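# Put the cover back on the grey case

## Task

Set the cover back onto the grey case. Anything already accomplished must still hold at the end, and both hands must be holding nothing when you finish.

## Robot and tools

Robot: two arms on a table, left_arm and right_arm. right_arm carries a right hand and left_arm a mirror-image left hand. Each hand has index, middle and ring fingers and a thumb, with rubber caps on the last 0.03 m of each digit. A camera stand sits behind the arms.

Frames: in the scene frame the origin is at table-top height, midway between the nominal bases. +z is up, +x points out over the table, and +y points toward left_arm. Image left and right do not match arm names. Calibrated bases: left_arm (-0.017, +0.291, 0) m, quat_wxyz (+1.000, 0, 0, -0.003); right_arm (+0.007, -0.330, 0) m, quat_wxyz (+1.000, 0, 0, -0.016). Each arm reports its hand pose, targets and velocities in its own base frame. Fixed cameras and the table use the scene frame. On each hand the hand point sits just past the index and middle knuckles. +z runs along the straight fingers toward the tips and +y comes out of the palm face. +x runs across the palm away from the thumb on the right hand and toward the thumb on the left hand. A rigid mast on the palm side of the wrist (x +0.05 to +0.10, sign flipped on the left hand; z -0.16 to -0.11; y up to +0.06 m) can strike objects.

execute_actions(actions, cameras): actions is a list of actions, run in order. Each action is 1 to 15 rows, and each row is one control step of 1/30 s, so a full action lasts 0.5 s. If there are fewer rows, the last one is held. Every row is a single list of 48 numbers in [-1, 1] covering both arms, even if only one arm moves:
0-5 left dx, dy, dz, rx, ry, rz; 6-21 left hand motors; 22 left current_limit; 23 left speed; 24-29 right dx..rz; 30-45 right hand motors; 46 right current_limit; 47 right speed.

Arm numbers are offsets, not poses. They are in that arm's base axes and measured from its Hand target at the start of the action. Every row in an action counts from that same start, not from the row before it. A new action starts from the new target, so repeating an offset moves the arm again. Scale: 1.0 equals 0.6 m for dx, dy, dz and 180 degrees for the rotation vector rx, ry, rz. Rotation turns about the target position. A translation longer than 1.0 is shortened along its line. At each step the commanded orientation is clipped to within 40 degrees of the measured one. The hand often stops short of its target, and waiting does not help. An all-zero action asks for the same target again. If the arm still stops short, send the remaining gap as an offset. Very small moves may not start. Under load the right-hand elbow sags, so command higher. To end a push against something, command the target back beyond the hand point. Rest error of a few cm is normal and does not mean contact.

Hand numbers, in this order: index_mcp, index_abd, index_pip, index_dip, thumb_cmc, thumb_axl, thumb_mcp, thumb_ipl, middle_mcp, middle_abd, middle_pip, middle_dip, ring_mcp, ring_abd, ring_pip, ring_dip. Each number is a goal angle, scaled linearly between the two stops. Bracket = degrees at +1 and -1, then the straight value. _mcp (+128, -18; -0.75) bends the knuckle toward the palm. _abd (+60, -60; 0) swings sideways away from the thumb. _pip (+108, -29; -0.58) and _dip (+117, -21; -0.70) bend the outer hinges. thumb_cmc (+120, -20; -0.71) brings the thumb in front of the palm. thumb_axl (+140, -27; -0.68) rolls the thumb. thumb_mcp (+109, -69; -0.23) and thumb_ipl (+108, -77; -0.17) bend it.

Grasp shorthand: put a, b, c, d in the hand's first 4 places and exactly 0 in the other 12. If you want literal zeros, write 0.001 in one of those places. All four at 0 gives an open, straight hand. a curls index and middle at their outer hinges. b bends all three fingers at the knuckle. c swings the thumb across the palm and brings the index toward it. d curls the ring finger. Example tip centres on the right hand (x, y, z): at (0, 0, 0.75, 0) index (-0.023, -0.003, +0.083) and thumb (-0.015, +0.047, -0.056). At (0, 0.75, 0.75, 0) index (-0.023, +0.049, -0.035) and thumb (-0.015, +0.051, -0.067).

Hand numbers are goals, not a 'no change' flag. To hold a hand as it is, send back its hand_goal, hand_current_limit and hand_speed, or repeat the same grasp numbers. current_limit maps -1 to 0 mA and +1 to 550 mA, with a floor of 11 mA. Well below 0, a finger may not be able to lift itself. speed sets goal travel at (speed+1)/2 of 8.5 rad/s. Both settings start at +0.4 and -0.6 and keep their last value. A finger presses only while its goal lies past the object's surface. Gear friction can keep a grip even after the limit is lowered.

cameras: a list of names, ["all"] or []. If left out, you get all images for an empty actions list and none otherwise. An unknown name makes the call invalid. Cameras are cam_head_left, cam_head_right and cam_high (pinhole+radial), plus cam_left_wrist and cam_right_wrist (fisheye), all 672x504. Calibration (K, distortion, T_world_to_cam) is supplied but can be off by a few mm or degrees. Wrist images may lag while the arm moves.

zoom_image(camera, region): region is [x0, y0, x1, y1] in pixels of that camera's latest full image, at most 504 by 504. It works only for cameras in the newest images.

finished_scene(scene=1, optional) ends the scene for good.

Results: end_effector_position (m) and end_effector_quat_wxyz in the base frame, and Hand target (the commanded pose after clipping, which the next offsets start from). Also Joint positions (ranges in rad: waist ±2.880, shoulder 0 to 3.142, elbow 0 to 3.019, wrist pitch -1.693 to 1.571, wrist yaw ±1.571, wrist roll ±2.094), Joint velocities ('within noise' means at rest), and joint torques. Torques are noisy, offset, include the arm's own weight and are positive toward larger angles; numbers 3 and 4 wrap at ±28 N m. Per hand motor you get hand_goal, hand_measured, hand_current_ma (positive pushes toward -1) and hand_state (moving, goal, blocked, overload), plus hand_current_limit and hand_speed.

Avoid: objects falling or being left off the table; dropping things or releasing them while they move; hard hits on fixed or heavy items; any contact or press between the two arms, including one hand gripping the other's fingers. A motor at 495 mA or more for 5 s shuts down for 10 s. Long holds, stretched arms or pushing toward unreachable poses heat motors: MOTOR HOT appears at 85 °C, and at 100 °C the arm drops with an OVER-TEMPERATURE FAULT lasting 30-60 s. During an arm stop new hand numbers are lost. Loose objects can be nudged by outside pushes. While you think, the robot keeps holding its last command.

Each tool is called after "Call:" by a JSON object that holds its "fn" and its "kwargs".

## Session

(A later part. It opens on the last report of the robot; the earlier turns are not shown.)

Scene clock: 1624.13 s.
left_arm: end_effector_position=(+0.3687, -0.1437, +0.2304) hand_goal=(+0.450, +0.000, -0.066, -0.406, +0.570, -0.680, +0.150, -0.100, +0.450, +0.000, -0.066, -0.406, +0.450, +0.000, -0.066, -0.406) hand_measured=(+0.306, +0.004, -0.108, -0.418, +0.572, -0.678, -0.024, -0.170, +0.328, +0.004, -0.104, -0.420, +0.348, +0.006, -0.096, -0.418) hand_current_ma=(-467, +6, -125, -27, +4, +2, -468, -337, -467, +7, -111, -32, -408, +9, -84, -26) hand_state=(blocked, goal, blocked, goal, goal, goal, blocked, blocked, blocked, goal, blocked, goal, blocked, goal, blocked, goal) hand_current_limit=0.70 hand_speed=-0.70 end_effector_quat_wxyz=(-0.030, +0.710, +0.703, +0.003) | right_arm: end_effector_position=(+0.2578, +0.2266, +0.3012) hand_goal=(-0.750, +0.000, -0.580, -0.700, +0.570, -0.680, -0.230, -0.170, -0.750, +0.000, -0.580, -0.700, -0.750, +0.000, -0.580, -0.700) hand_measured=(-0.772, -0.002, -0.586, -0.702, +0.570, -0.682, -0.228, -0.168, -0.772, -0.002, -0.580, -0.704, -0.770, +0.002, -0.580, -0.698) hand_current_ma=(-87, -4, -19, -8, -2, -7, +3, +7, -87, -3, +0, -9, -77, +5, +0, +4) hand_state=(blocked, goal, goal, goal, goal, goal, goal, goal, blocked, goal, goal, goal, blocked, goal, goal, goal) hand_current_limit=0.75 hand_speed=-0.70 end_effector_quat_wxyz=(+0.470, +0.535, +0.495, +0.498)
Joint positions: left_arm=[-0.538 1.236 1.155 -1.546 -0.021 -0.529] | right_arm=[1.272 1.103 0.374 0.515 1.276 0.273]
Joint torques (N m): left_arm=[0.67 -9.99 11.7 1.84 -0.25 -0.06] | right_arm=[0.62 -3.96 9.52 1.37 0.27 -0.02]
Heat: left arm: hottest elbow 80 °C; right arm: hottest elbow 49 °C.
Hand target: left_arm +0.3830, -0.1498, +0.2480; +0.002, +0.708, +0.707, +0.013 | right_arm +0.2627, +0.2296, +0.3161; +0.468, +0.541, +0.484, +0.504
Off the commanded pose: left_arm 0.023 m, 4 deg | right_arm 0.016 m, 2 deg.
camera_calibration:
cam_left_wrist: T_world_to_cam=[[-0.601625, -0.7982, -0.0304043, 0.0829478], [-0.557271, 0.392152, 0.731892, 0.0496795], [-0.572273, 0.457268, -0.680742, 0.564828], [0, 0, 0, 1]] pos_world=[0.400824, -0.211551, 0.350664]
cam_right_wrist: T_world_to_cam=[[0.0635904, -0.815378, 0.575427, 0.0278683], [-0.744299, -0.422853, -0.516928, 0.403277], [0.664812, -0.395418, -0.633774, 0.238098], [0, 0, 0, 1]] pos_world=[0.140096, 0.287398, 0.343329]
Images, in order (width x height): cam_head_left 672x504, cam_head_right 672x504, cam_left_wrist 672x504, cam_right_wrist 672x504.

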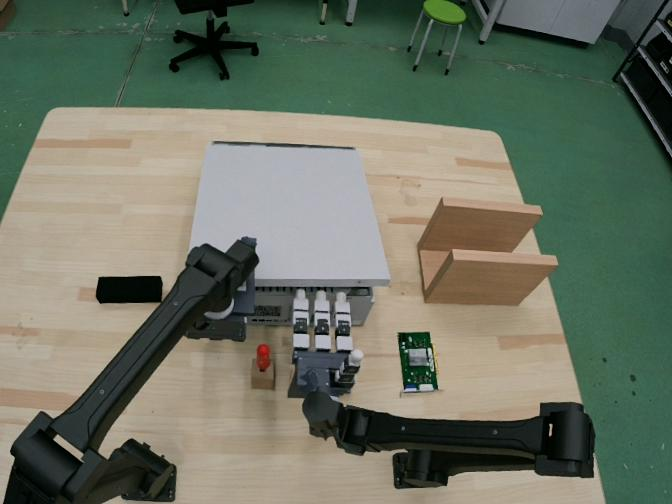

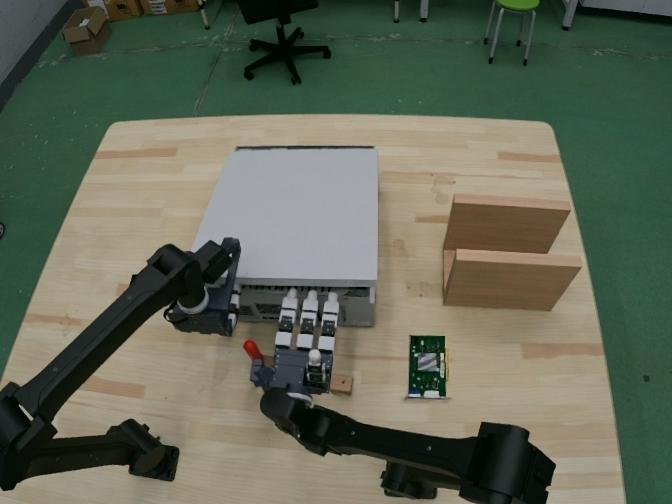

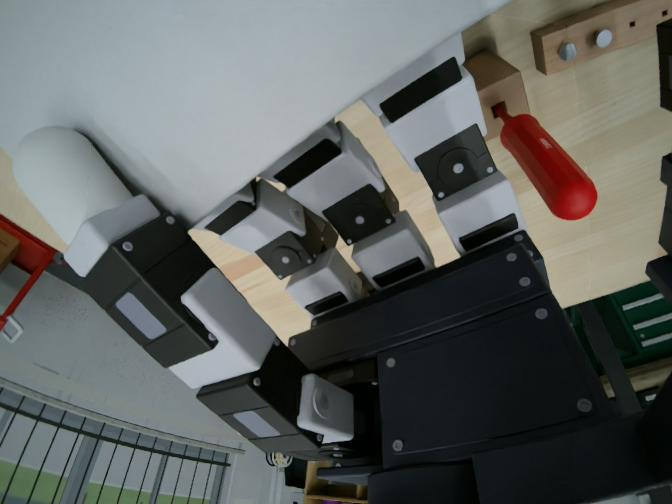

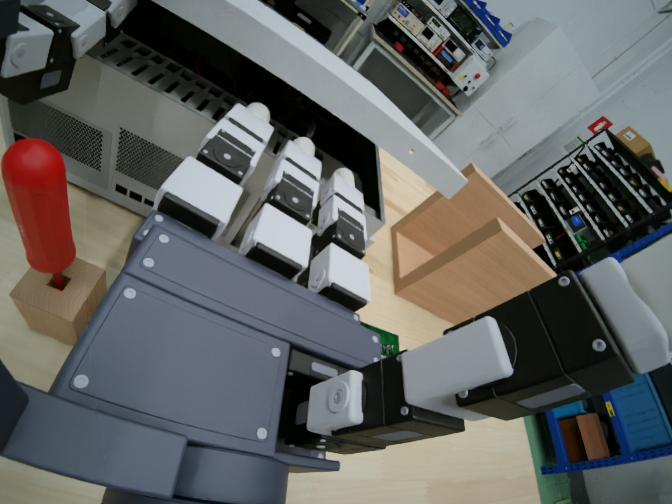

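Call:
{"fn": "execute_actions", "kwargs": {"actions": [[[0,0,0,0,0,0,0.45,0,-0.066,-0.406,0.57,-0.68,0.15,-0.1,0.45,0,-0.066,-0.406,0.45,0,-0.066,-0.406,0.7,-0.7,0.03,0,0.03,0,0,0,-0.7,0,-0.58,-0.7,0.57,-0.68,-0.23,-0.17,-0.7,0,-0.58,-0.7,-0.7,0,-0.58,-0.7,0.75,-0.7]],[[0,0,0,0,0,0,0.45,0,-0.066,-0.406,0.57,-0.68,0.15,-0.1,0.45,0,-0.066,-0.406,0.45,0,-0.066,-0.406,0.7,-0.7,0.02,0,0.015,0,0,0,-0.7,0,-0.58,-0.7,0.57,-0.68,-0.23,-0.17,-0.7,0,-0.58,-0.7,-0.7,0,-0.58,-0.7,0.75,-0.7]]], "cameras": ["cam_left_wrist","cam_right_wrist","cam_head_right","cam_head_left"]}}

Call:
{"fn": "zoom_image", "kwargs": {"camera": "cam_head_right", "region": [260, 250, 400, 350]}}

Scene clock: 1641.87 s.
left_arm: end_effector_position=(+0.3687, -0.1437, +0.2304) hand_goal=(+0.450, +0.000, -0.066, -0.406, +0.570, -0.680, +0.150, -0.100, +0.450, +0.000, -0.066, -0.406, +0.450, +0.000, -0.066, -0.406) hand_measured=(+0.306, +0.004, -0.108, -0.418, +0.572, -0.678, -0.024, -0.170, +0.328, +0.004, -0.104, -0.420, +0.348, +0.006, -0.096, -0.418) hand_current_ma=(-467, +6, -125, -27, +4, +2, -468, -337, -467, +7, -111, -32, -408, +9, -84, -26) hand_state=(blocked, goal, blocked, goal, goal, goal, blocked, blocked, blocked, goal, blocked, goal, blocked, goal, blocked, goal) hand_current_limit=0.70 hand_speed=-0.70 end_effector_quat_wxyz=(-0.030, +0.710, +0.703, +0.003) | right_arm: end_effector_position=(+0.2859, +0.2249, +0.3195) hand_goal=(-0.700, +0.000, -0.580, -0.700, +0.570, -0.680, -0.230, -0.170, -0.700, +0.000, -0.580, -0.700, -0.700, +0.000, -0.580, -0.700) hand_measured=(-0.722, -0.002, -0.586, -0.702, +0.570, -0.682, -0.228, -0.168, -0.722, -0.002, -0.580, -0.704, -0.720, +0.002, -0.580, -0.698) hand_current_ma=(-86, -4, -19, -8, -2, -7, +3, +7, -86, -3, +0, -9, -76, +5, +0, +4) hand_state=(blocked, goal, goal, goal, goal, goal, goal, goal, blocked, goal, goal, goal, blocked, goal, goal, goal) hand_current_limit=0.75 hand_speed=-0.70 end_effector_quat_wxyz=(+0.472, +0.534, +0.501, +0.492)
Joint positions: left_arm=[-0.538 1.236 1.155 -1.546 -0.021 -0.529] | right_arm=[1.174 1.072 0.415 0.47 1.178 0.226]
Joint torques (N m): left_arm=[0.67 -9.99 11.71 1.81 -0.25 -0.07] | right_arm=[0.5 -3.96 11.26 1.47 0.25 -0.03]
Heat: left arm: hottest elbow 80 °C; right arm: hottest elbow 50 °C.
Hand target: left_arm +0.3830, -0.1498, +0.2480; +0.002, +0.708, +0.707, +0.013 | right_arm +0.2927, +0.2297, +0.3430; +0.468, +0.541, +0.484, +0.504
Off the commanded pose: left_arm 0.023 m, 4 deg | right_arm 0.025 m, 3 deg.
camera_calibration:
cam_left_wrist: T_world_to_cam=[[-0.601625, -0.7982, -0.0304043, 0.0829478], [-0.557271, 0.392152, 0.731892, 0.0496795], [-0.572273, 0.457268, -0.680742, 0.564828], [0, 0, 0, 1]] pos_world=[0.400824, -0.211551, 0.350664]
cam_right_wrist: T_world_to_cam=[[0.0698223, -0.806498, 0.587099, 0.00664143], [-0.748867, -0.431189, -0.503264, 0.431713], [0.659032, -0.40452, -0.634066, 0.234157], [0, 0, 0, 1]] pos_world=[0.168515, 0.286227, 0.361837]
Images, in order (width x height): cam_head_left 672x504, cam_head_right 672x504, cam_left_wrist 672x504, cam_right_wrist 672x504.

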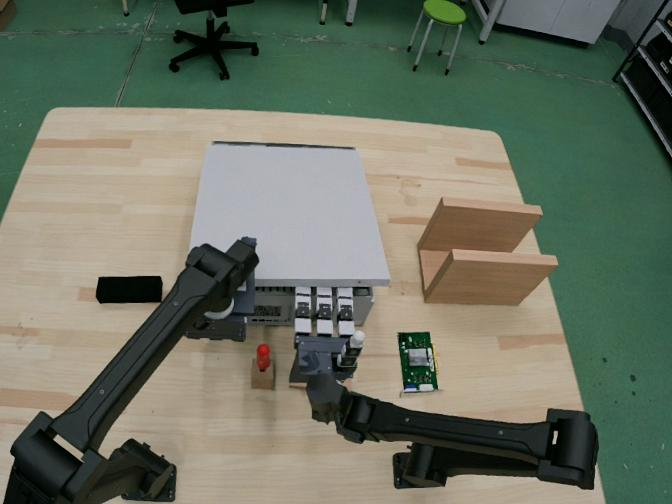

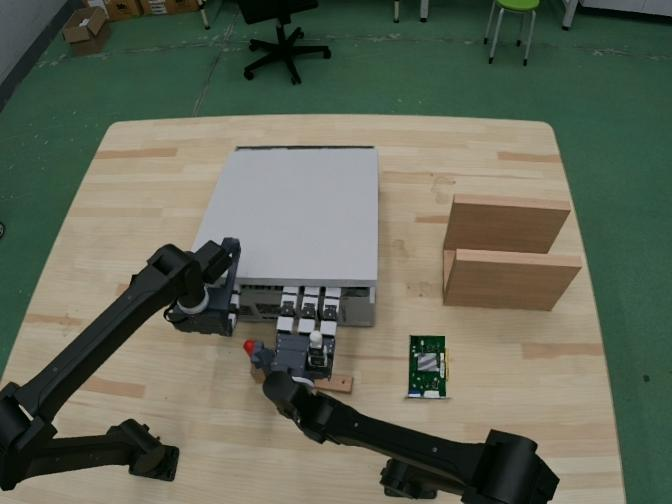

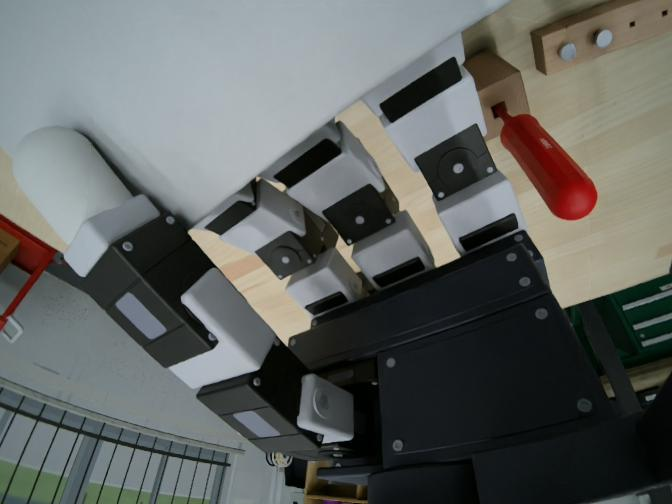

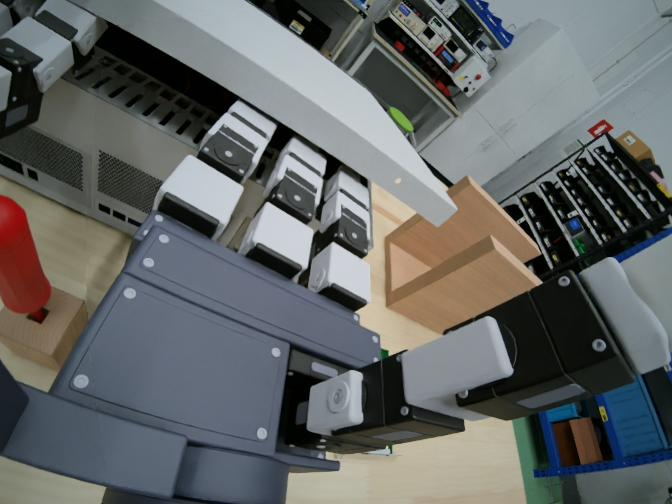

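Scaled by 3.600 from the camera's 672x504 image, which has a finer 960x720 frame.

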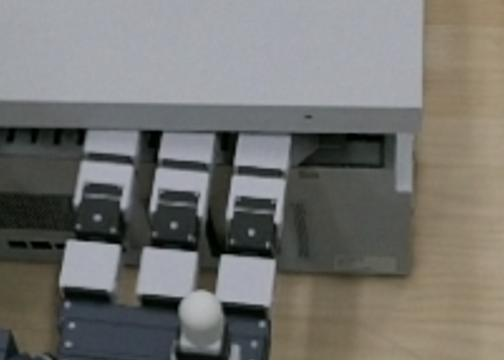

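Call:
{"fn": "execute_actions", "kwargs": {"actions": [[[0,0,0,0,0,0,0.45,0,-0.066,-0.406,0.57,-0.68,0.0,-0.15,0.45,0,-0.066,-0.406,0.45,0,-0.066,-0.406,0.7,-0.8,0.0,0,0.03,0,0,0,-0.7,0,-0.58,-0.7,0.57,-0.68,-0.23,-0.17,-0.7,0,-0.58,-0.7,-0.7,0,-0.58,-0.7,0.75,-0.7]],[[0,0,0,0,0,0,0.45,0,-0.066,-0.406,0.57,-0.68,-0.2,-0.2,0.45,0,-0.066,-0.406,0.45,0,-0.066,-0.406,0.7,-0.8,0.0,0,0.015,0,0,0,-0.7,0,-0.58,-0.7,0.57,-0.68,-0.23,-0.17,-0.7,0,-0.58,-0.7,-0.7,0,-0.58,-0.7,0.75,-0.7]]], "cameras": ["cam_left_wrist","cam_right_wrist","cam_head_right","cam_head_left"]}}

Call:
{"fn": "zoom_image", "kwargs": {"camera": "cam_head_right", "region": [180, 230, 400, 350]}}

Scene clock: 1648.17 s.
left_arm: end_effector_position=(+0.3713, -0.1454, +0.2309) hand_goal=(+0.450, +0.000, -0.066, -0.406, +0.570, -0.680, -0.200, -0.200, +0.450, +0.000, -0.066, -0.406, +0.450, +0.000, -0.066, -0.406) hand_measured=(+0.364, +0.002, -0.108, -0.418, +0.570, -0.678, -0.190, -0.196, +0.384, +0.004, -0.102, -0.420, +0.402, +0.004, -0.090, -0.418) hand_current_ma=(-324, +3, -125, -27, +1, +2, +29, +7, -231, +4, -100, -32, -156, +5, -62, -26) hand_state=(blocked, goal, blocked, goal, goal, goal, goal, goal, blocked, goal, blocked, goal, blocked, goal, blocked, goal) hand_current_limit=0.70 hand_speed=-0.80 end_effector_quat_wxyz=(-0.024, +0.710, +0.704, +0.004) | right_arm: end_effector_position=(+0.2864, +0.2270, +0.3391) hand_goal=(-0.700, +0.000, -0.580, -0.700, +0.570, -0.680, -0.230, -0.170, -0.700, +0.000, -0.580, -0.700, -0.700, +0.000, -0.580, -0.700) hand_measured=(-0.722, -0.002, -0.586, -0.702, +0.570, -0.682, -0.228, -0.168, -0.722, -0.002, -0.584, -0.704, -0.726, +0.000, -0.588, -0.700) hand_current_ma=(-83, -4, -19, -8, -1, -7, +3, +7, -84, -3, -9, -9, -99, +1, -27, +0) hand_state=(blocked, goal, goal, goal, goal, goal, goal, goal, blocked, goal, goal, goal, blocked, goal, goal, goal) hand_current_limit=0.75 hand_speed=-0.70 end_effector_quat_wxyz=(+0.477, +0.528, +0.510, +0.483)
Joint positions: left_arm=[-0.538 1.236 1.155 -1.534 -0.02 -0.529] | right_arm=[1.173 1.016 0.451 0.36 1.177 0.214]
Joint torques (N m): left_arm=[0.62 -9.93 11.71 1.31 -0.29 -0.05] | right_arm=[0.62 -4.01 12.37 1.63 0.33 0.1]
Heat: left arm: hottest elbow 79 °C; right arm: hottest elbow 52 °C.
Hand target: left_arm +0.3830, -0.1498, +0.2481; +0.002, +0.708, +0.706, +0.013 | right_arm +0.2927, +0.2296, +0.3699; +0.468, +0.541, +0.484, +0.504
Off the commanded pose: left_arm 0.021 m, 3 deg | right_arm 0.032 m, 4 deg.
camera_calibration:
cam_left_wrist: T_world_to_cam=[[-0.601251, -0.798474, -0.0306024, 0.0829719], [-0.564707, 0.397505, 0.723253, 0.0570023], [-0.565334, 0.452138, -0.689904, 0.566252], [0, 0, 0, 1]] pos_world=[0.402198, -0.212432, 0.351971]
cam_right_wrist: T_world_to_cam=[[0.0756331, -0.78996, 0.608475, -0.0159734], [-0.751597, -0.446175, -0.485829, 0.441147], [0.655272, -0.420584, -0.627477, 0.249581], [0, 0, 0, 1]] pos_world=[0.169229, 0.28918, 0.380648]
Images, in order (width x height): cam_head_left 672x504, cam_head_right 672x504, cam_left_wrist 672x504, cam_right_wrist 672x504.

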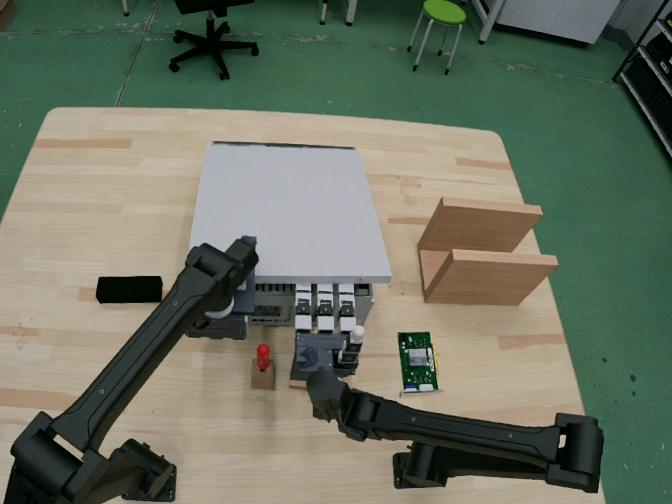

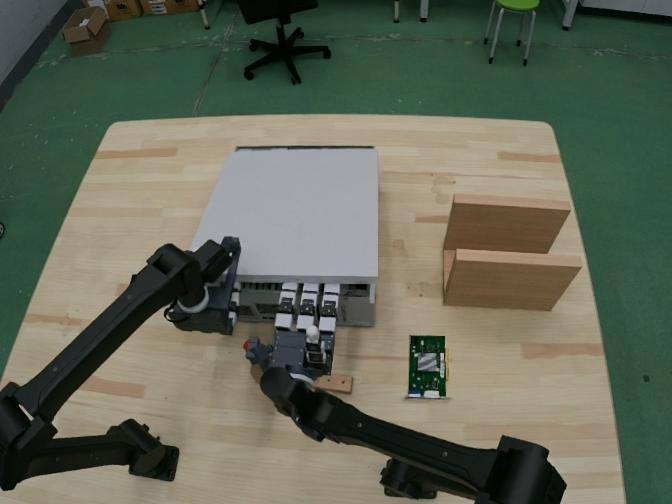

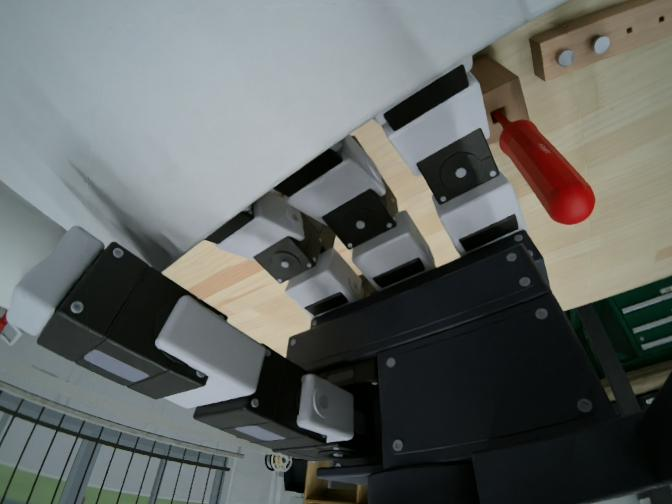

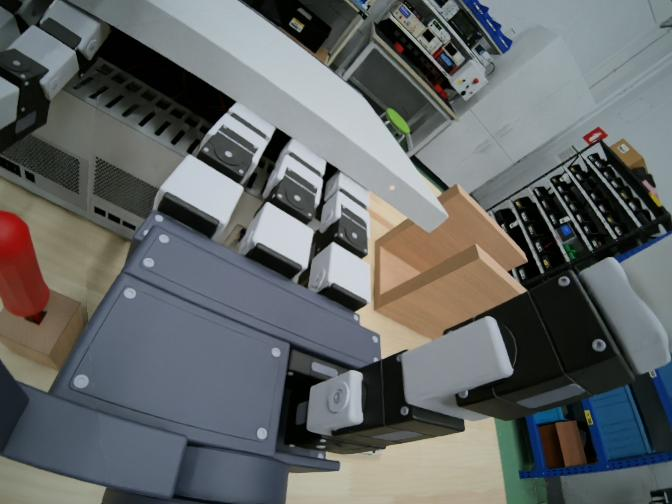

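Scaled by 2.291 from the camera's 672x504 image, which has a finer 960x720 frame.

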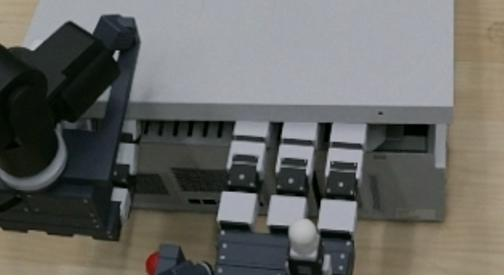

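Call:
{"fn": "execute_actions", "kwargs": {"actions": [[[0,0,-0.01,0,0,0,0.2,0,-0.066,-0.406,0.57,-0.68,-0.3,-0.25,0.2,0,-0.066,-0.406,0.2,0,-0.066,-0.406,0.7,-0.8,0.0,0,0.0,0,0,0,-0.7,0,-0.58,-0.7,0.57,-0.68,-0.23,-0.17,-0.7,0,-0.58,-0.7,-0.7,0,-0.58,-0.7,0.75,-0.7]],[[0,0,-0.005,0,0,0,0.1,0,-0.066,-0.406,0.57,-0.68,-0.3,-0.25,0.1,0,-0.066,-0.406,0.1,0,-0.066,-0.406,0.7,-0.8,0.0,0,0.0,0,0,0,-0.7,0,-0.58,-0.7,0.57,-0.68,-0.23,-0.17,-0.7,0,-0.58,-0.7,-0.7,0,-0.58,-0.7,0.75,-0.7]]], "cameras": ["cam_left_wrist","cam_right_wrist","cam_head_right","cam_head_left"]}}

Scene clock: 1653.27 s.
left_arm: end_effector_position=(+0.3778, -0.1492, +0.2326) hand_goal=(+0.100, +0.000, -0.066, -0.406, +0.570, -0.680, -0.300, -0.250, +0.100, +0.000, -0.066, -0.406, +0.100, +0.000, -0.066, -0.406) hand_measured=(+0.094, +0.002, -0.074, -0.410, +0.570, -0.678, -0.290, -0.246, +0.094, +0.002, -0.074, -0.410, +0.094, +0.004, -0.072, -0.410) hand_current_ma=(-13, +2, -16, -5, +1, +2, +29, +9, -11, +3, -13, -5, -10, +4, -12, -6) hand_state=(goal, goal, goal, goal, goal, goal, goal, goal, goal, goal, goal, goal, goal, goal, goal, goal) hand_current_limit=0.70 hand_speed=-0.80 end_effector_quat_wxyz=(-0.009, +0.710, +0.704, +0.008) | right_arm: end_effector_position=(+0.2868, +0.2278, +0.3375) hand_goal=(-0.700, +0.000, -0.580, -0.700, +0.570, -0.680, -0.230, -0.170, -0.700, +0.000, -0.580, -0.700, -0.700, +0.000, -0.580, -0.700) hand_measured=(-0.728, -0.002, -0.590, -0.702, +0.570, -0.682, -0.228, -0.168, -0.730, -0.002, -0.590, -0.704, -0.730, +0.000, -0.590, -0.700) hand_current_ma=(-114, -4, -34, -8, -1, -7, +3, +7, -119, -3, -33, -9, -123, +0, -36, -1) hand_state=(blocked, goal, goal, goal, goal, goal, goal, goal, blocked, goal, goal, goal, blocked, goal, goal, goal) hand_current_limit=0.75 hand_speed=-0.70 end_effector_quat_wxyz=(+0.478, +0.526, +0.514, +0.479)
Joint positions: left_arm=[-0.538 1.236 1.155 -1.504 -0.021 -0.53] | right_arm=[1.173 1.016 0.451 0.347 1.175 0.214]
Joint torques (N m): left_arm=[0.62 -9.7 10.04 1.18 -0.27 -0.04] | right_arm=[0.56 -3.96 12.36 2.11 0.38 0.11]
Heat: left arm: hottest elbow 79 °C; right arm: hottest elbow 52 °C.
Hand target: left_arm +0.3830, -0.1498, +0.2391; +0.002, +0.708, +0.706, +0.013 | right_arm +0.2927, +0.2296, +0.3699; +0.468, +0.541, +0.484, +0.504
Off the commanded pose: left_arm 0.008 m, 1 deg | right_arm 0.033 m, 5 deg.
camera_calibration:
cam_left_wrist: T_world_to_cam=[[-0.600105, -0.799185, -0.0343122, 0.0842957], [-0.583473, 0.407979, 0.702219, 0.0744803], [-0.547204, 0.441426, -0.711133, 0.569233], [0, 0, 0, 1]] pos_world=[0.40553, -0.214293, 0.355391]
cam_right_wrist: T_world_to_cam=[[0.0799465, -0.782368, 0.617664, -0.0202927], [-0.753646, -0.452998, -0.476246, 0.439949], [0.652401, -0.427425, -0.625844, 0.250533], [0, 0, 0, 1]] pos_world=[0.16974, 0.290504, 0.378853]
Images, in order (width x height): cam_head_left 672x504, cam_head_right 672x504, cam_left_wrist 672x504, cam_right_wrist 672x504.

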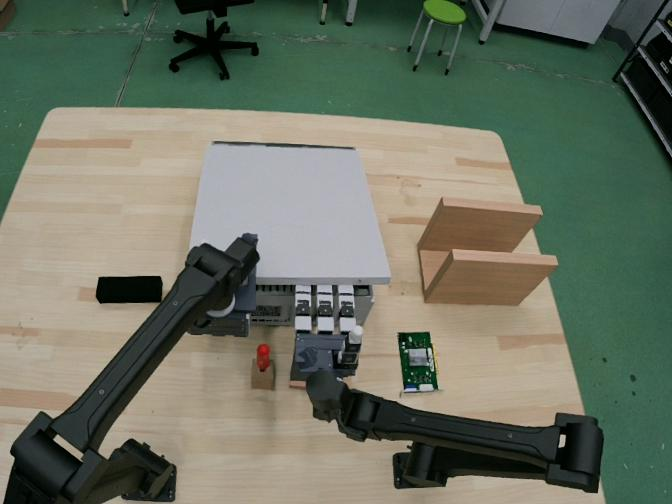

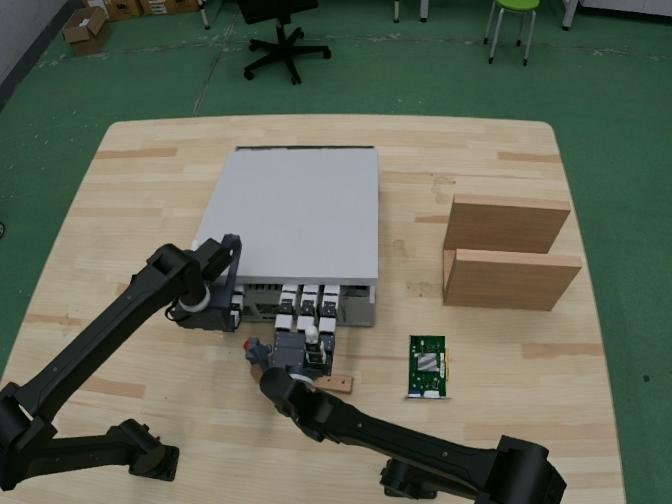

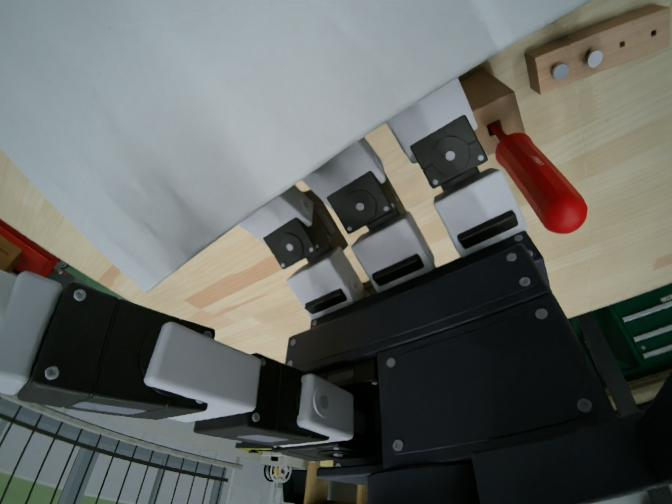

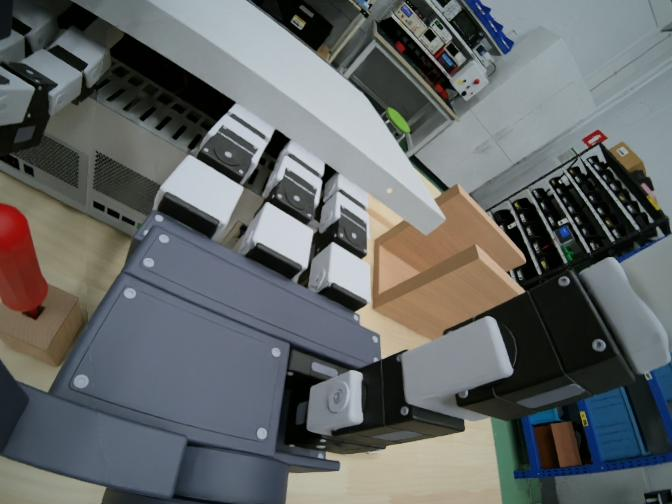

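Call:
{"fn": "execute_actions", "kwargs": {"actions": [[[-0.07,0,0,0,0,0,0.1,0,-0.066,-0.406,0.57,-0.68,-0.3,-0.25,0.1,0,-0.066,-0.406,0.1,0,-0.066,-0.406,0.7,-0.8,0.0,0,0.0,0,0,0,-0.7,0,-0.58,-0.7,0.57,-0.68,-0.23,-0.17,-0.7,0,-0.58,-0.7,-0.7,0,-0.58,-0.7,0.75,-0.7]],[[-0.08,0.02,0,0,0,0,0.1,0,-0.066,-0.406,0.57,-0.68,-0.3,-0.25,0.1,0,-0.066,-0.406,0.1,0,-0.066,-0.406,0.7,-0.8,0.0,0,0.0,0,0,0,-0.7,0,-0.58,-0.7,0.57,-0.68,-0.23,-0.17,-0.7,0,-0.58,-0.7,-0.7,0,-0.58,-0.7,0.75,-0.7]]], "cameras": ["cam_high","cam_head_right","cam_head_left"]}}

Call:
{"fn": "zoom_image", "kwargs": {"camera": "cam_high", "region": [220, 370, 330, 430]}}

Call:
{"fn": "zoom_image", "kwargs": {"camera": "cam_high", "region": [320, 370, 430, 430]}}

Call:
{"fn": "zoom_image", "kwargs": {"camera": "cam_head_left", "region": [180, 120, 290, 180]}}

Call:
{"fn": "zoom_image", "kwargs": {"camera": "cam_head_right", "region": [300, 120, 410, 180]}}

Scene clock: 1663.50 s.
left_arm: end_effector_position=(+0.2975, -0.1393, +0.2413) hand_goal=(+0.100, +0.000, -0.066, -0.406, +0.570, -0.680, -0.300, -0.250, +0.100, +0.000, -0.066, -0.406, +0.100, +0.000, -0.066, -0.406) hand_measured=(+0.092, +0.002, -0.074, -0.410, +0.570, -0.678, -0.290, -0.246, +0.092, +0.002, -0.074, -0.410, +0.094, +0.002, -0.072, -0.410) hand_current_ma=(-17, +2, -16, -5, +1, +2, +27, +8, -14, +3, -13, -5, -13, +3, -12, -6) hand_state=(goal, goal, goal, goal, goal, goal, goal, goal, goal, goal, goal, goal, goal, goal, goal, goal) hand_current_limit=0.70 hand_speed=-0.80 end_effector_quat_wxyz=(+0.009, +0.709, +0.705, +0.013) | right_arm: end_effector_position=(+0.2868, +0.2278, +0.3375) hand_goal=(-0.700, +0.000, -0.580, -0.700, +0.570, -0.680, -0.230, -0.170, -0.700, +0.000, -0.580, -0.700, -0.700, +0.000, -0.580, -0.700) hand_measured=(-0.728, -0.002, -0.590, -0.702, +0.570, -0.682, -0.228, -0.168, -0.730, -0.002, -0.590, -0.704, -0.730, +0.000, -0.590, -0.700) hand_current_ma=(-114, -4, -34, -8, -1, -7, +3, +7, -119, -3, -33, -9, -123, +0, -36, -1) hand_state=(blocked, goal, goal, goal, goal, goal, goal, goal, blocked, goal, goal, goal, blocked, goal, goal, goal) hand_current_limit=0.75 hand_speed=-0.70 end_effector_quat_wxyz=(+0.478, +0.526, +0.514, +0.479)
Joint positions: left_arm=[-0.663 1.015 1.01 -1.545 -0.023 -0.658] | right_arm=[1.173 1.016 0.451 0.347 1.175 0.214]
Joint torques (N m): left_arm=[-0.21 -6.36 8.81 0.28 -0.26 -0.09] | right_arm=[0.56 -3.96 12.36 2.11 0.38 0.1]
Heat: left arm: hottest elbow 77 °C; right arm: hottest elbow 53 °C.
Hand target: left_arm +0.2930, -0.1379, +0.2390; +0.002, +0.708, +0.706, +0.013 | right_arm +0.2927, +0.2296, +0.3699; +0.468, +0.541, +0.484, +0.504
Off the commanded pose: left_arm 0.005 m, 1 deg | right_arm 0.033 m, 5 deg.
Images, in order (width x height): cam_head_left 672x504, cam_head_right 672x504, cam_high 672x504.

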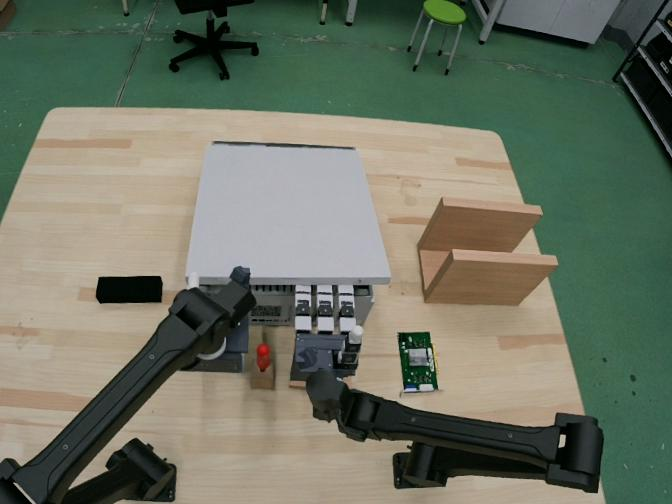

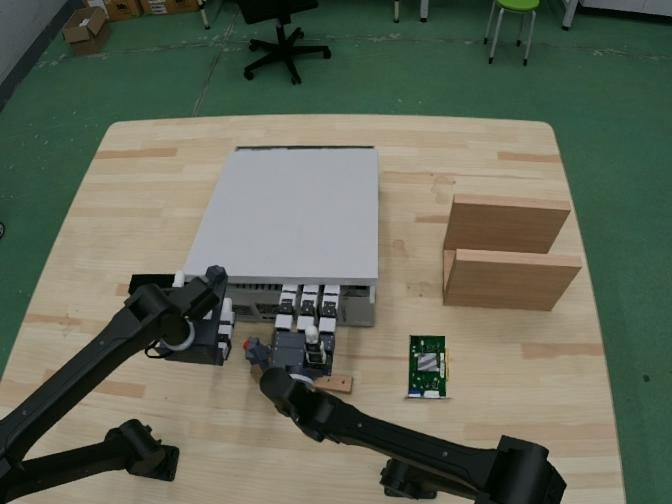

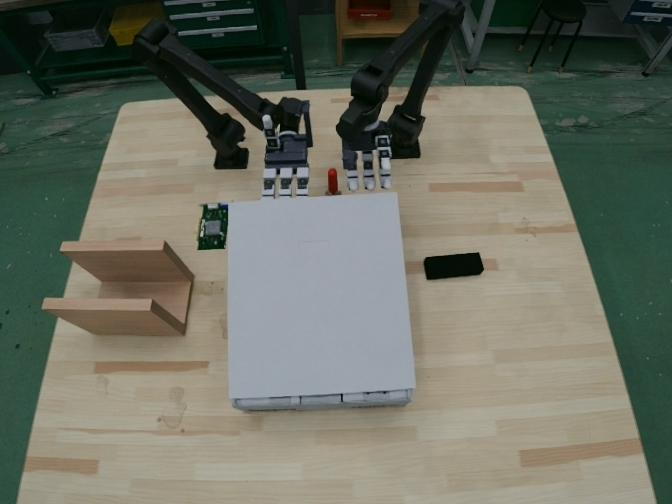

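Scaled by 4.582 from the camera's 672x504 image, which has a finer 960x720 frame.

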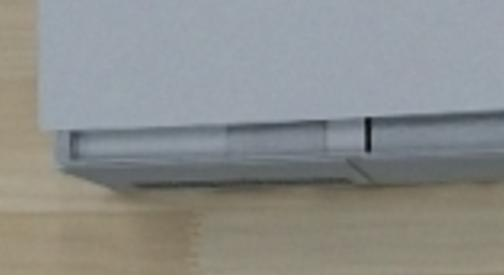

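Scaled by 4.582 from the camera's 672x504 image, which has a finer 960x720 frame.

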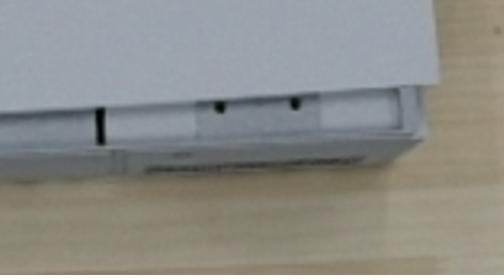

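Scaled by 4.582 from the camera's 672x504 image, which has a finer 960x720 frame.

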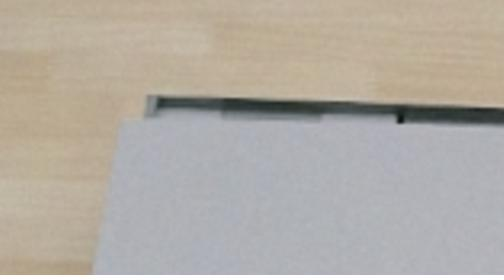

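Scaled by 4.582 from the camera's 672x504 image, which has a finer 960x720 frame.

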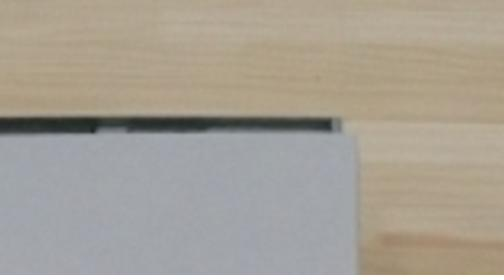

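Call:
{"fn": "zoom_image", "kwargs": {"camera": "cam_head_right", "region": [200, 130, 280, 190]}}

Call:
{"fn": "zoom_image", "kwargs": {"camera": "cam_head_left", "region": [320, 130, 400, 190]}}

Scaled by 6.300 from the camera's 672x504 image, which has a finer 960x720 frame.

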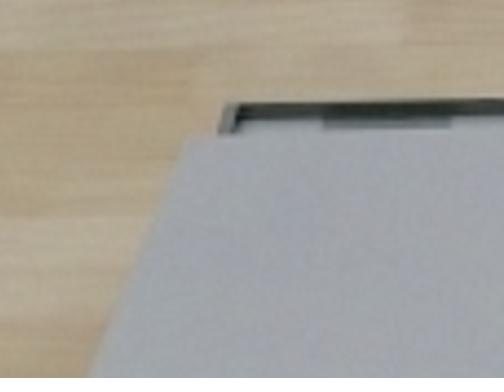

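Scaled by 6.300 from the camera's 672x504 image, which has a finer 960x720 frame.

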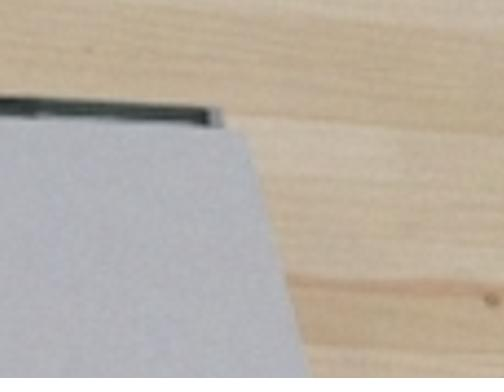

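Call:
{"fn": "execute_actions", "kwargs": {"actions": [[[0.0,0,-0.04,0,0,0,0.1,0,-0.066,-0.406,0.57,-0.68,-0.3,-0.25,0.1,0,-0.066,-0.406,0.1,0,-0.066,-0.406,0.7,-0.8,0.0,0,0.0,0,0,0,-0.7,0,-0.58,-0.7,0.57,-0.68,-0.23,-0.17,-0.7,0,-0.58,-0.7,-0.7,0,-0.58,-0.7,0.75,-0.7]],[[0.06,-0.01,0,0,0,0,0.1,0,-0.066,-0.406,0.57,-0.68,-0.3,-0.25,0.1,0,-0.066,-0.406,0.1,0,-0.066,-0.406,0.7,-0.8,0.0,0,0.0,0,0,0,-0.7,0,-0.58,-0.7,0.57,-0.68,-0.23,-0.17,-0.7,0,-0.58,-0.7,-0.7,0,-0.58,-0.7,0.75,-0.7]]], "cameras": ["cam_left_wrist","cam_head_right","cam_head_left"]}}

Call:
{"fn": "zoom_image", "kwargs": {"camera": "cam_head_left", "region": [150, 240, 290, 380]}}

Call:
{"fn": "zoom_image", "kwargs": {"camera": "cam_head_right", "region": [150, 240, 290, 380]}}

Scene clock: 1716.10 s.
left_arm: end_effector_position=(+0.3117, -0.1338, +0.1940) hand_goal=(+0.100, +0.000, -0.066, -0.406, +0.570, -0.680, -0.300, -0.250, +0.100, +0.000, -0.066, -0.406, +0.100, +0.000, -0.066, -0.406) hand_measured=(+0.092, +0.002, -0.074, -0.410, +0.570, -0.678, -0.290, -0.246, +0.092, +0.002, -0.072, -0.410, +0.094, +0.002, -0.072, -0.410) hand_current_ma=(-17, +2, -15, -5, +1, +2, +25, +8, -14, +3, -13, -5, -13, +3, -11, -6) hand_state=(goal, goal, goal, goal, goal, goal, goal, goal, goal, goal, goal, goal, goal, goal, goal, goal) hand_current_limit=0.70 hand_speed=-0.80 end_effector_quat_wxyz=(-0.026, +0.706, +0.708, +0.008) | right_arm: end_effector_position=(+0.2868, +0.2278, +0.3375) hand_goal=(-0.700, +0.000, -0.580, -0.700, +0.570, -0.680, -0.230, -0.170, -0.700, +0.000, -0.580, -0.700, -0.700, +0.000, -0.580, -0.700) hand_measured=(-0.728, -0.002, -0.590, -0.702, +0.570, -0.682, -0.228, -0.168, -0.730, -0.002, -0.590, -0.704, -0.730, +0.000, -0.590, -0.700) hand_current_ma=(-114, -4, -34, -8, -1, -7, +3, +7, -119, -3, -33, -9, -123, +0, -36, -1) hand_state=(blocked, goal, goal, goal, goal, goal, goal, goal, blocked, goal, goal, goal, blocked, goal, goal, goal) hand_current_limit=0.75 hand_speed=-0.70 end_effector_quat_wxyz=(+0.478, +0.526, +0.514, +0.479)
Joint positions: left_arm=[-0.618 1.098 0.95 -1.471 -0.024 -0.622] | right_arm=[1.173 1.016 0.451 0.347 1.175 0.214]
Joint torques (N m): left_arm=[0.91 -6.36 13.41 1.01 -0.25 0.07] | right_arm=[0.5 -4.07 12.34 2.13 0.38 0.11]
Heat: left arm: hottest elbow 67 °C; right arm: hottest elbow 57 °C.
Hand target: left_arm +0.3289, -0.1438, +0.2151; +0.002, +0.708, +0.706, +0.013 | right_arm +0.2927, +0.2296, +0.3699; +0.468, +0.541, +0.484, +0.504
Off the commanded pose: left_arm 0.029 m, 3 deg | right_arm 0.033 m, 5 deg.
camera_calibration:
cam_left_wrist: T_world_to_cam=[[-0.591312, -0.805537, -0.0381985, 0.0527608], [-0.571042, 0.384792, 0.725152, 0.0453282], [-0.569439, 0.450604, -0.687528, 0.502428], [0, 0, 0, 1]] pos_world=[0.343184, -0.201338, 0.314579]
Images, in order (width x height): cam_head_left 672x504, cam_head_right 672x504, cam_left_wrist 672x504.

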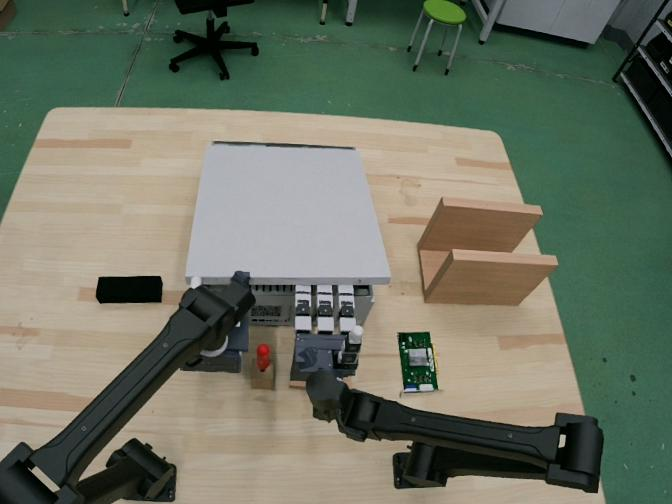

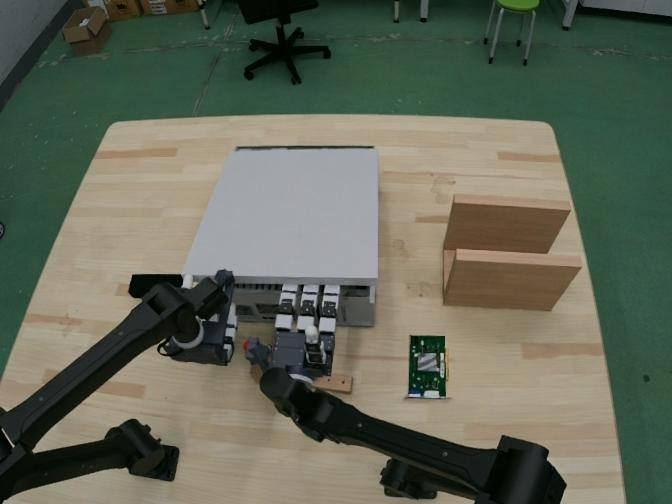

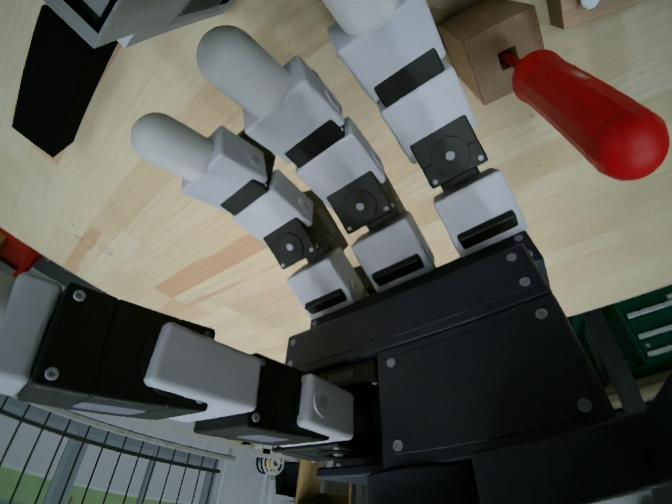

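Scaled by 3.600 from the camera's 672x504 image, which has a finer 960x720 frame.

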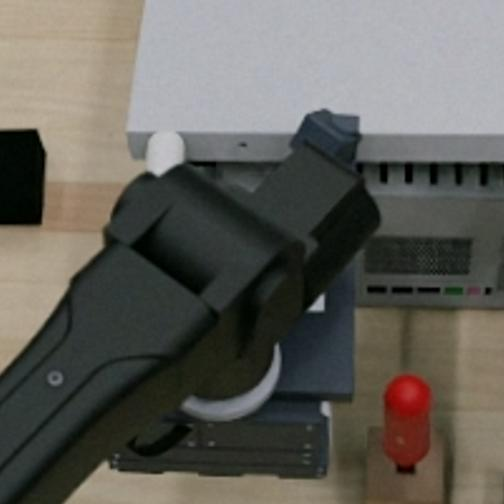

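Scaled by 3.600 from the camera's 672x504 image, which has a finer 960x720 frame.

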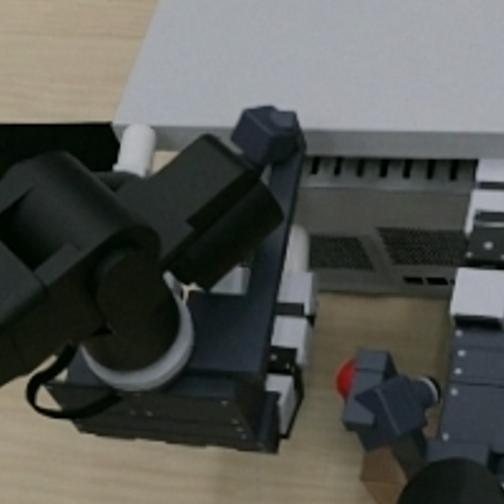

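Call:
{"fn": "execute_actions", "kwargs": {"actions": [[[0.035,0,0.02,0,0,0,0.1,0,-0.066,-0.406,0.57,-0.68,-0.3,-0.25,0.1,0,-0.066,-0.406,0.1,0,-0.066,-0.406,0.7,-0.8,0.0,0,0.0,0,0,0,-0.7,0,-0.58,-0.7,0.57,-0.68,-0.23,-0.17,-0.7,0,-0.58,-0.7,-0.7,0,-0.58,-0.7,0.75,-0.7]],[[0.035,0,0,0,0,0,0.1,0,-0.066,-0.406,0.57,-0.68,-0.3,-0.25,0.1,0,-0.066,-0.406,0.1,0,-0.066,-0.406,0.7,-0.8,0.0,0,0.0,0,0,0,-0.7,0,-0.58,-0.7,0.57,-0.68,-0.23,-0.17,-0.7,0,-0.58,-0.7,-0.7,0,-0.58,-0.7,0.75,-0.7]]], "cameras": ["cam_left_wrist","cam_head_right","cam_head_left"]}}

Call:
{"fn": "zoom_image", "kwargs": {"camera": "cam_head_right", "region": [150, 240, 290, 380]}}

Scene clock: 1724.37 s.
left_arm: end_effector_position=(+0.3541, -0.1355, +0.2088) hand_goal=(+0.100, +0.000, -0.066, -0.406, +0.570, -0.680, -0.300, -0.250, +0.100, +0.000, -0.066, -0.406, +0.100, +0.000, -0.066, -0.406) hand_measured=(+0.092, +0.002, -0.074, -0.410, +0.570, -0.678, -0.290, -0.246, +0.092, +0.002, -0.072, -0.410, +0.094, +0.002, -0.072, -0.410) hand_current_ma=(-17, +2, -15, -5, +1, +2, +25, +8, -15, +3, -13, -5, -14, +3, -11, -6) hand_state=(goal, goal, goal, goal, goal, goal, goal, goal, goal, goal, goal, goal, goal, goal, goal, goal) hand_current_limit=0.70 hand_speed=-0.80 end_effector_quat_wxyz=(-0.019, +0.706, +0.708, +0.008) | right_arm: end_effector_position=(+0.2868, +0.2278, +0.3375) hand_goal=(-0.700, +0.000, -0.580, -0.700, +0.570, -0.680, -0.230, -0.170, -0.700, +0.000, -0.580, -0.700, -0.700, +0.000, -0.580, -0.700) hand_measured=(-0.728, -0.002, -0.590, -0.702, +0.570, -0.682, -0.228, -0.168, -0.730, -0.002, -0.590, -0.704, -0.730, +0.000, -0.590, -0.700) hand_current_ma=(-114, -4, -34, -8, -1, -7, +3, +7, -119, -3, -33, -9, -123, +0, -36, -1) hand_state=(blocked, goal, goal, goal, goal, goal, goal, goal, blocked, goal, goal, goal, blocked, goal, goal, goal) hand_current_limit=0.75 hand_speed=-0.70 end_effector_quat_wxyz=(+0.478, +0.526, +0.514, +0.479)
Joint positions: left_arm=[-0.545 1.184 1.052 -1.471 -0.025 -0.548] | right_arm=[1.173 1.016 0.451 0.347 1.175 0.214]
Joint torques (N m): left_arm=[0.79 -7.12 13.38 0.77 -0.16 0.09] | right_arm=[0.56 -4.01 12.37 2.09 0.38 0.11]
Heat: left arm: hottest elbow 66 °C; right arm: hottest elbow 57 °C.
Hand target: left_arm +0.3710, -0.1438, +0.2271; +0.002, +0.708, +0.706, +0.013 | right_arm +0.2927, +0.2296, +0.3699; +0.468, +0.541, +0.484, +0.504
Off the commanded pose: left_arm 0.026 m, 2 deg | right_arm 0.033 m, 5 deg.
camera_calibration:
cam_left_wrist: T_world_to_cam=[[-0.590888, -0.805902, -0.0370533, 0.0765131], [-0.578885, 0.391553, 0.715247, 0.0651347], [-0.561911, 0.444081, -0.697889, 0.5361], [0, 0, 0, 1]] pos_world=[0.384156, -0.201913, 0.330386]
Images, in order (width x height): cam_head_left 672x504, cam_head_right 672x504, cam_left_wrist 672x504.

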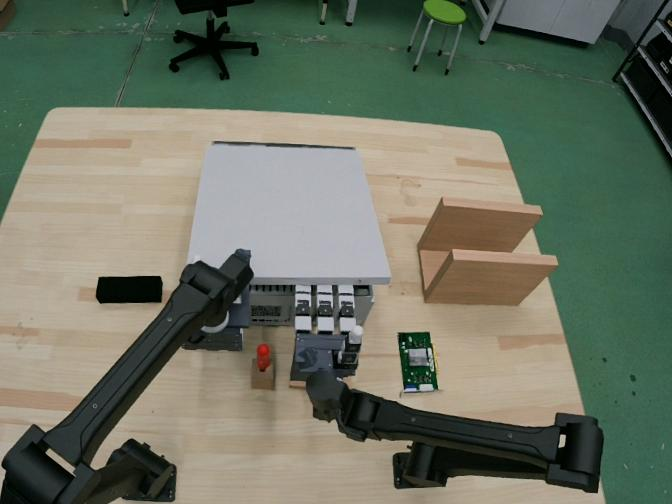

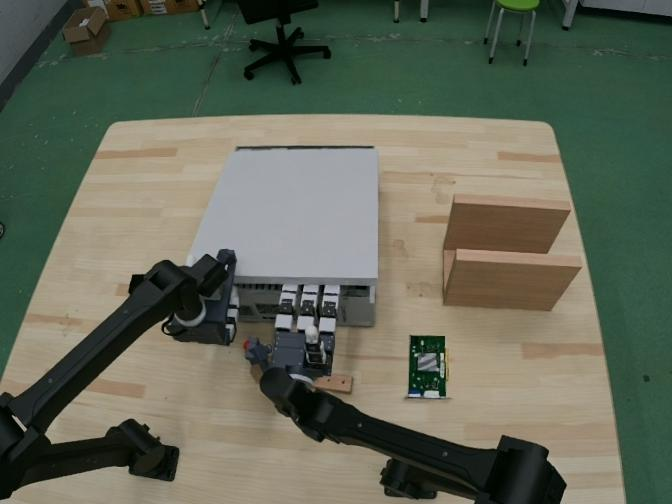

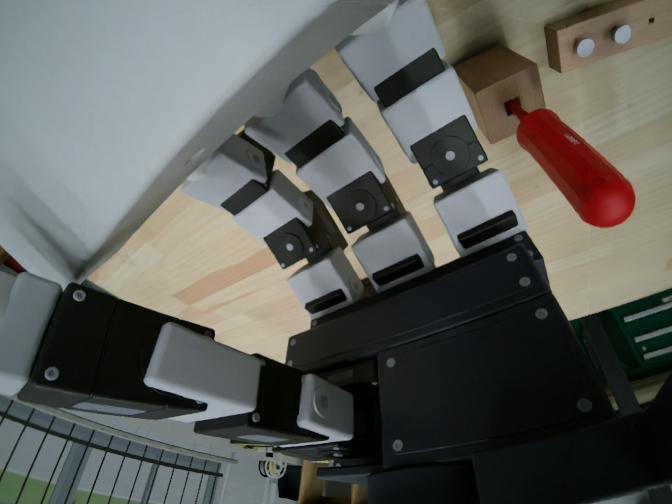

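Scaled by 3.600 from the camera's 672x504 image, which has a finer 960x720 frame.

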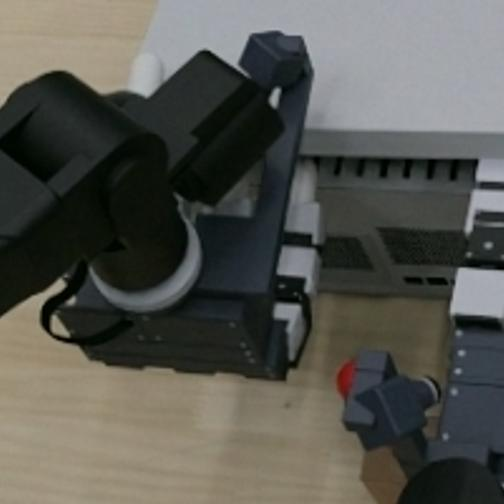

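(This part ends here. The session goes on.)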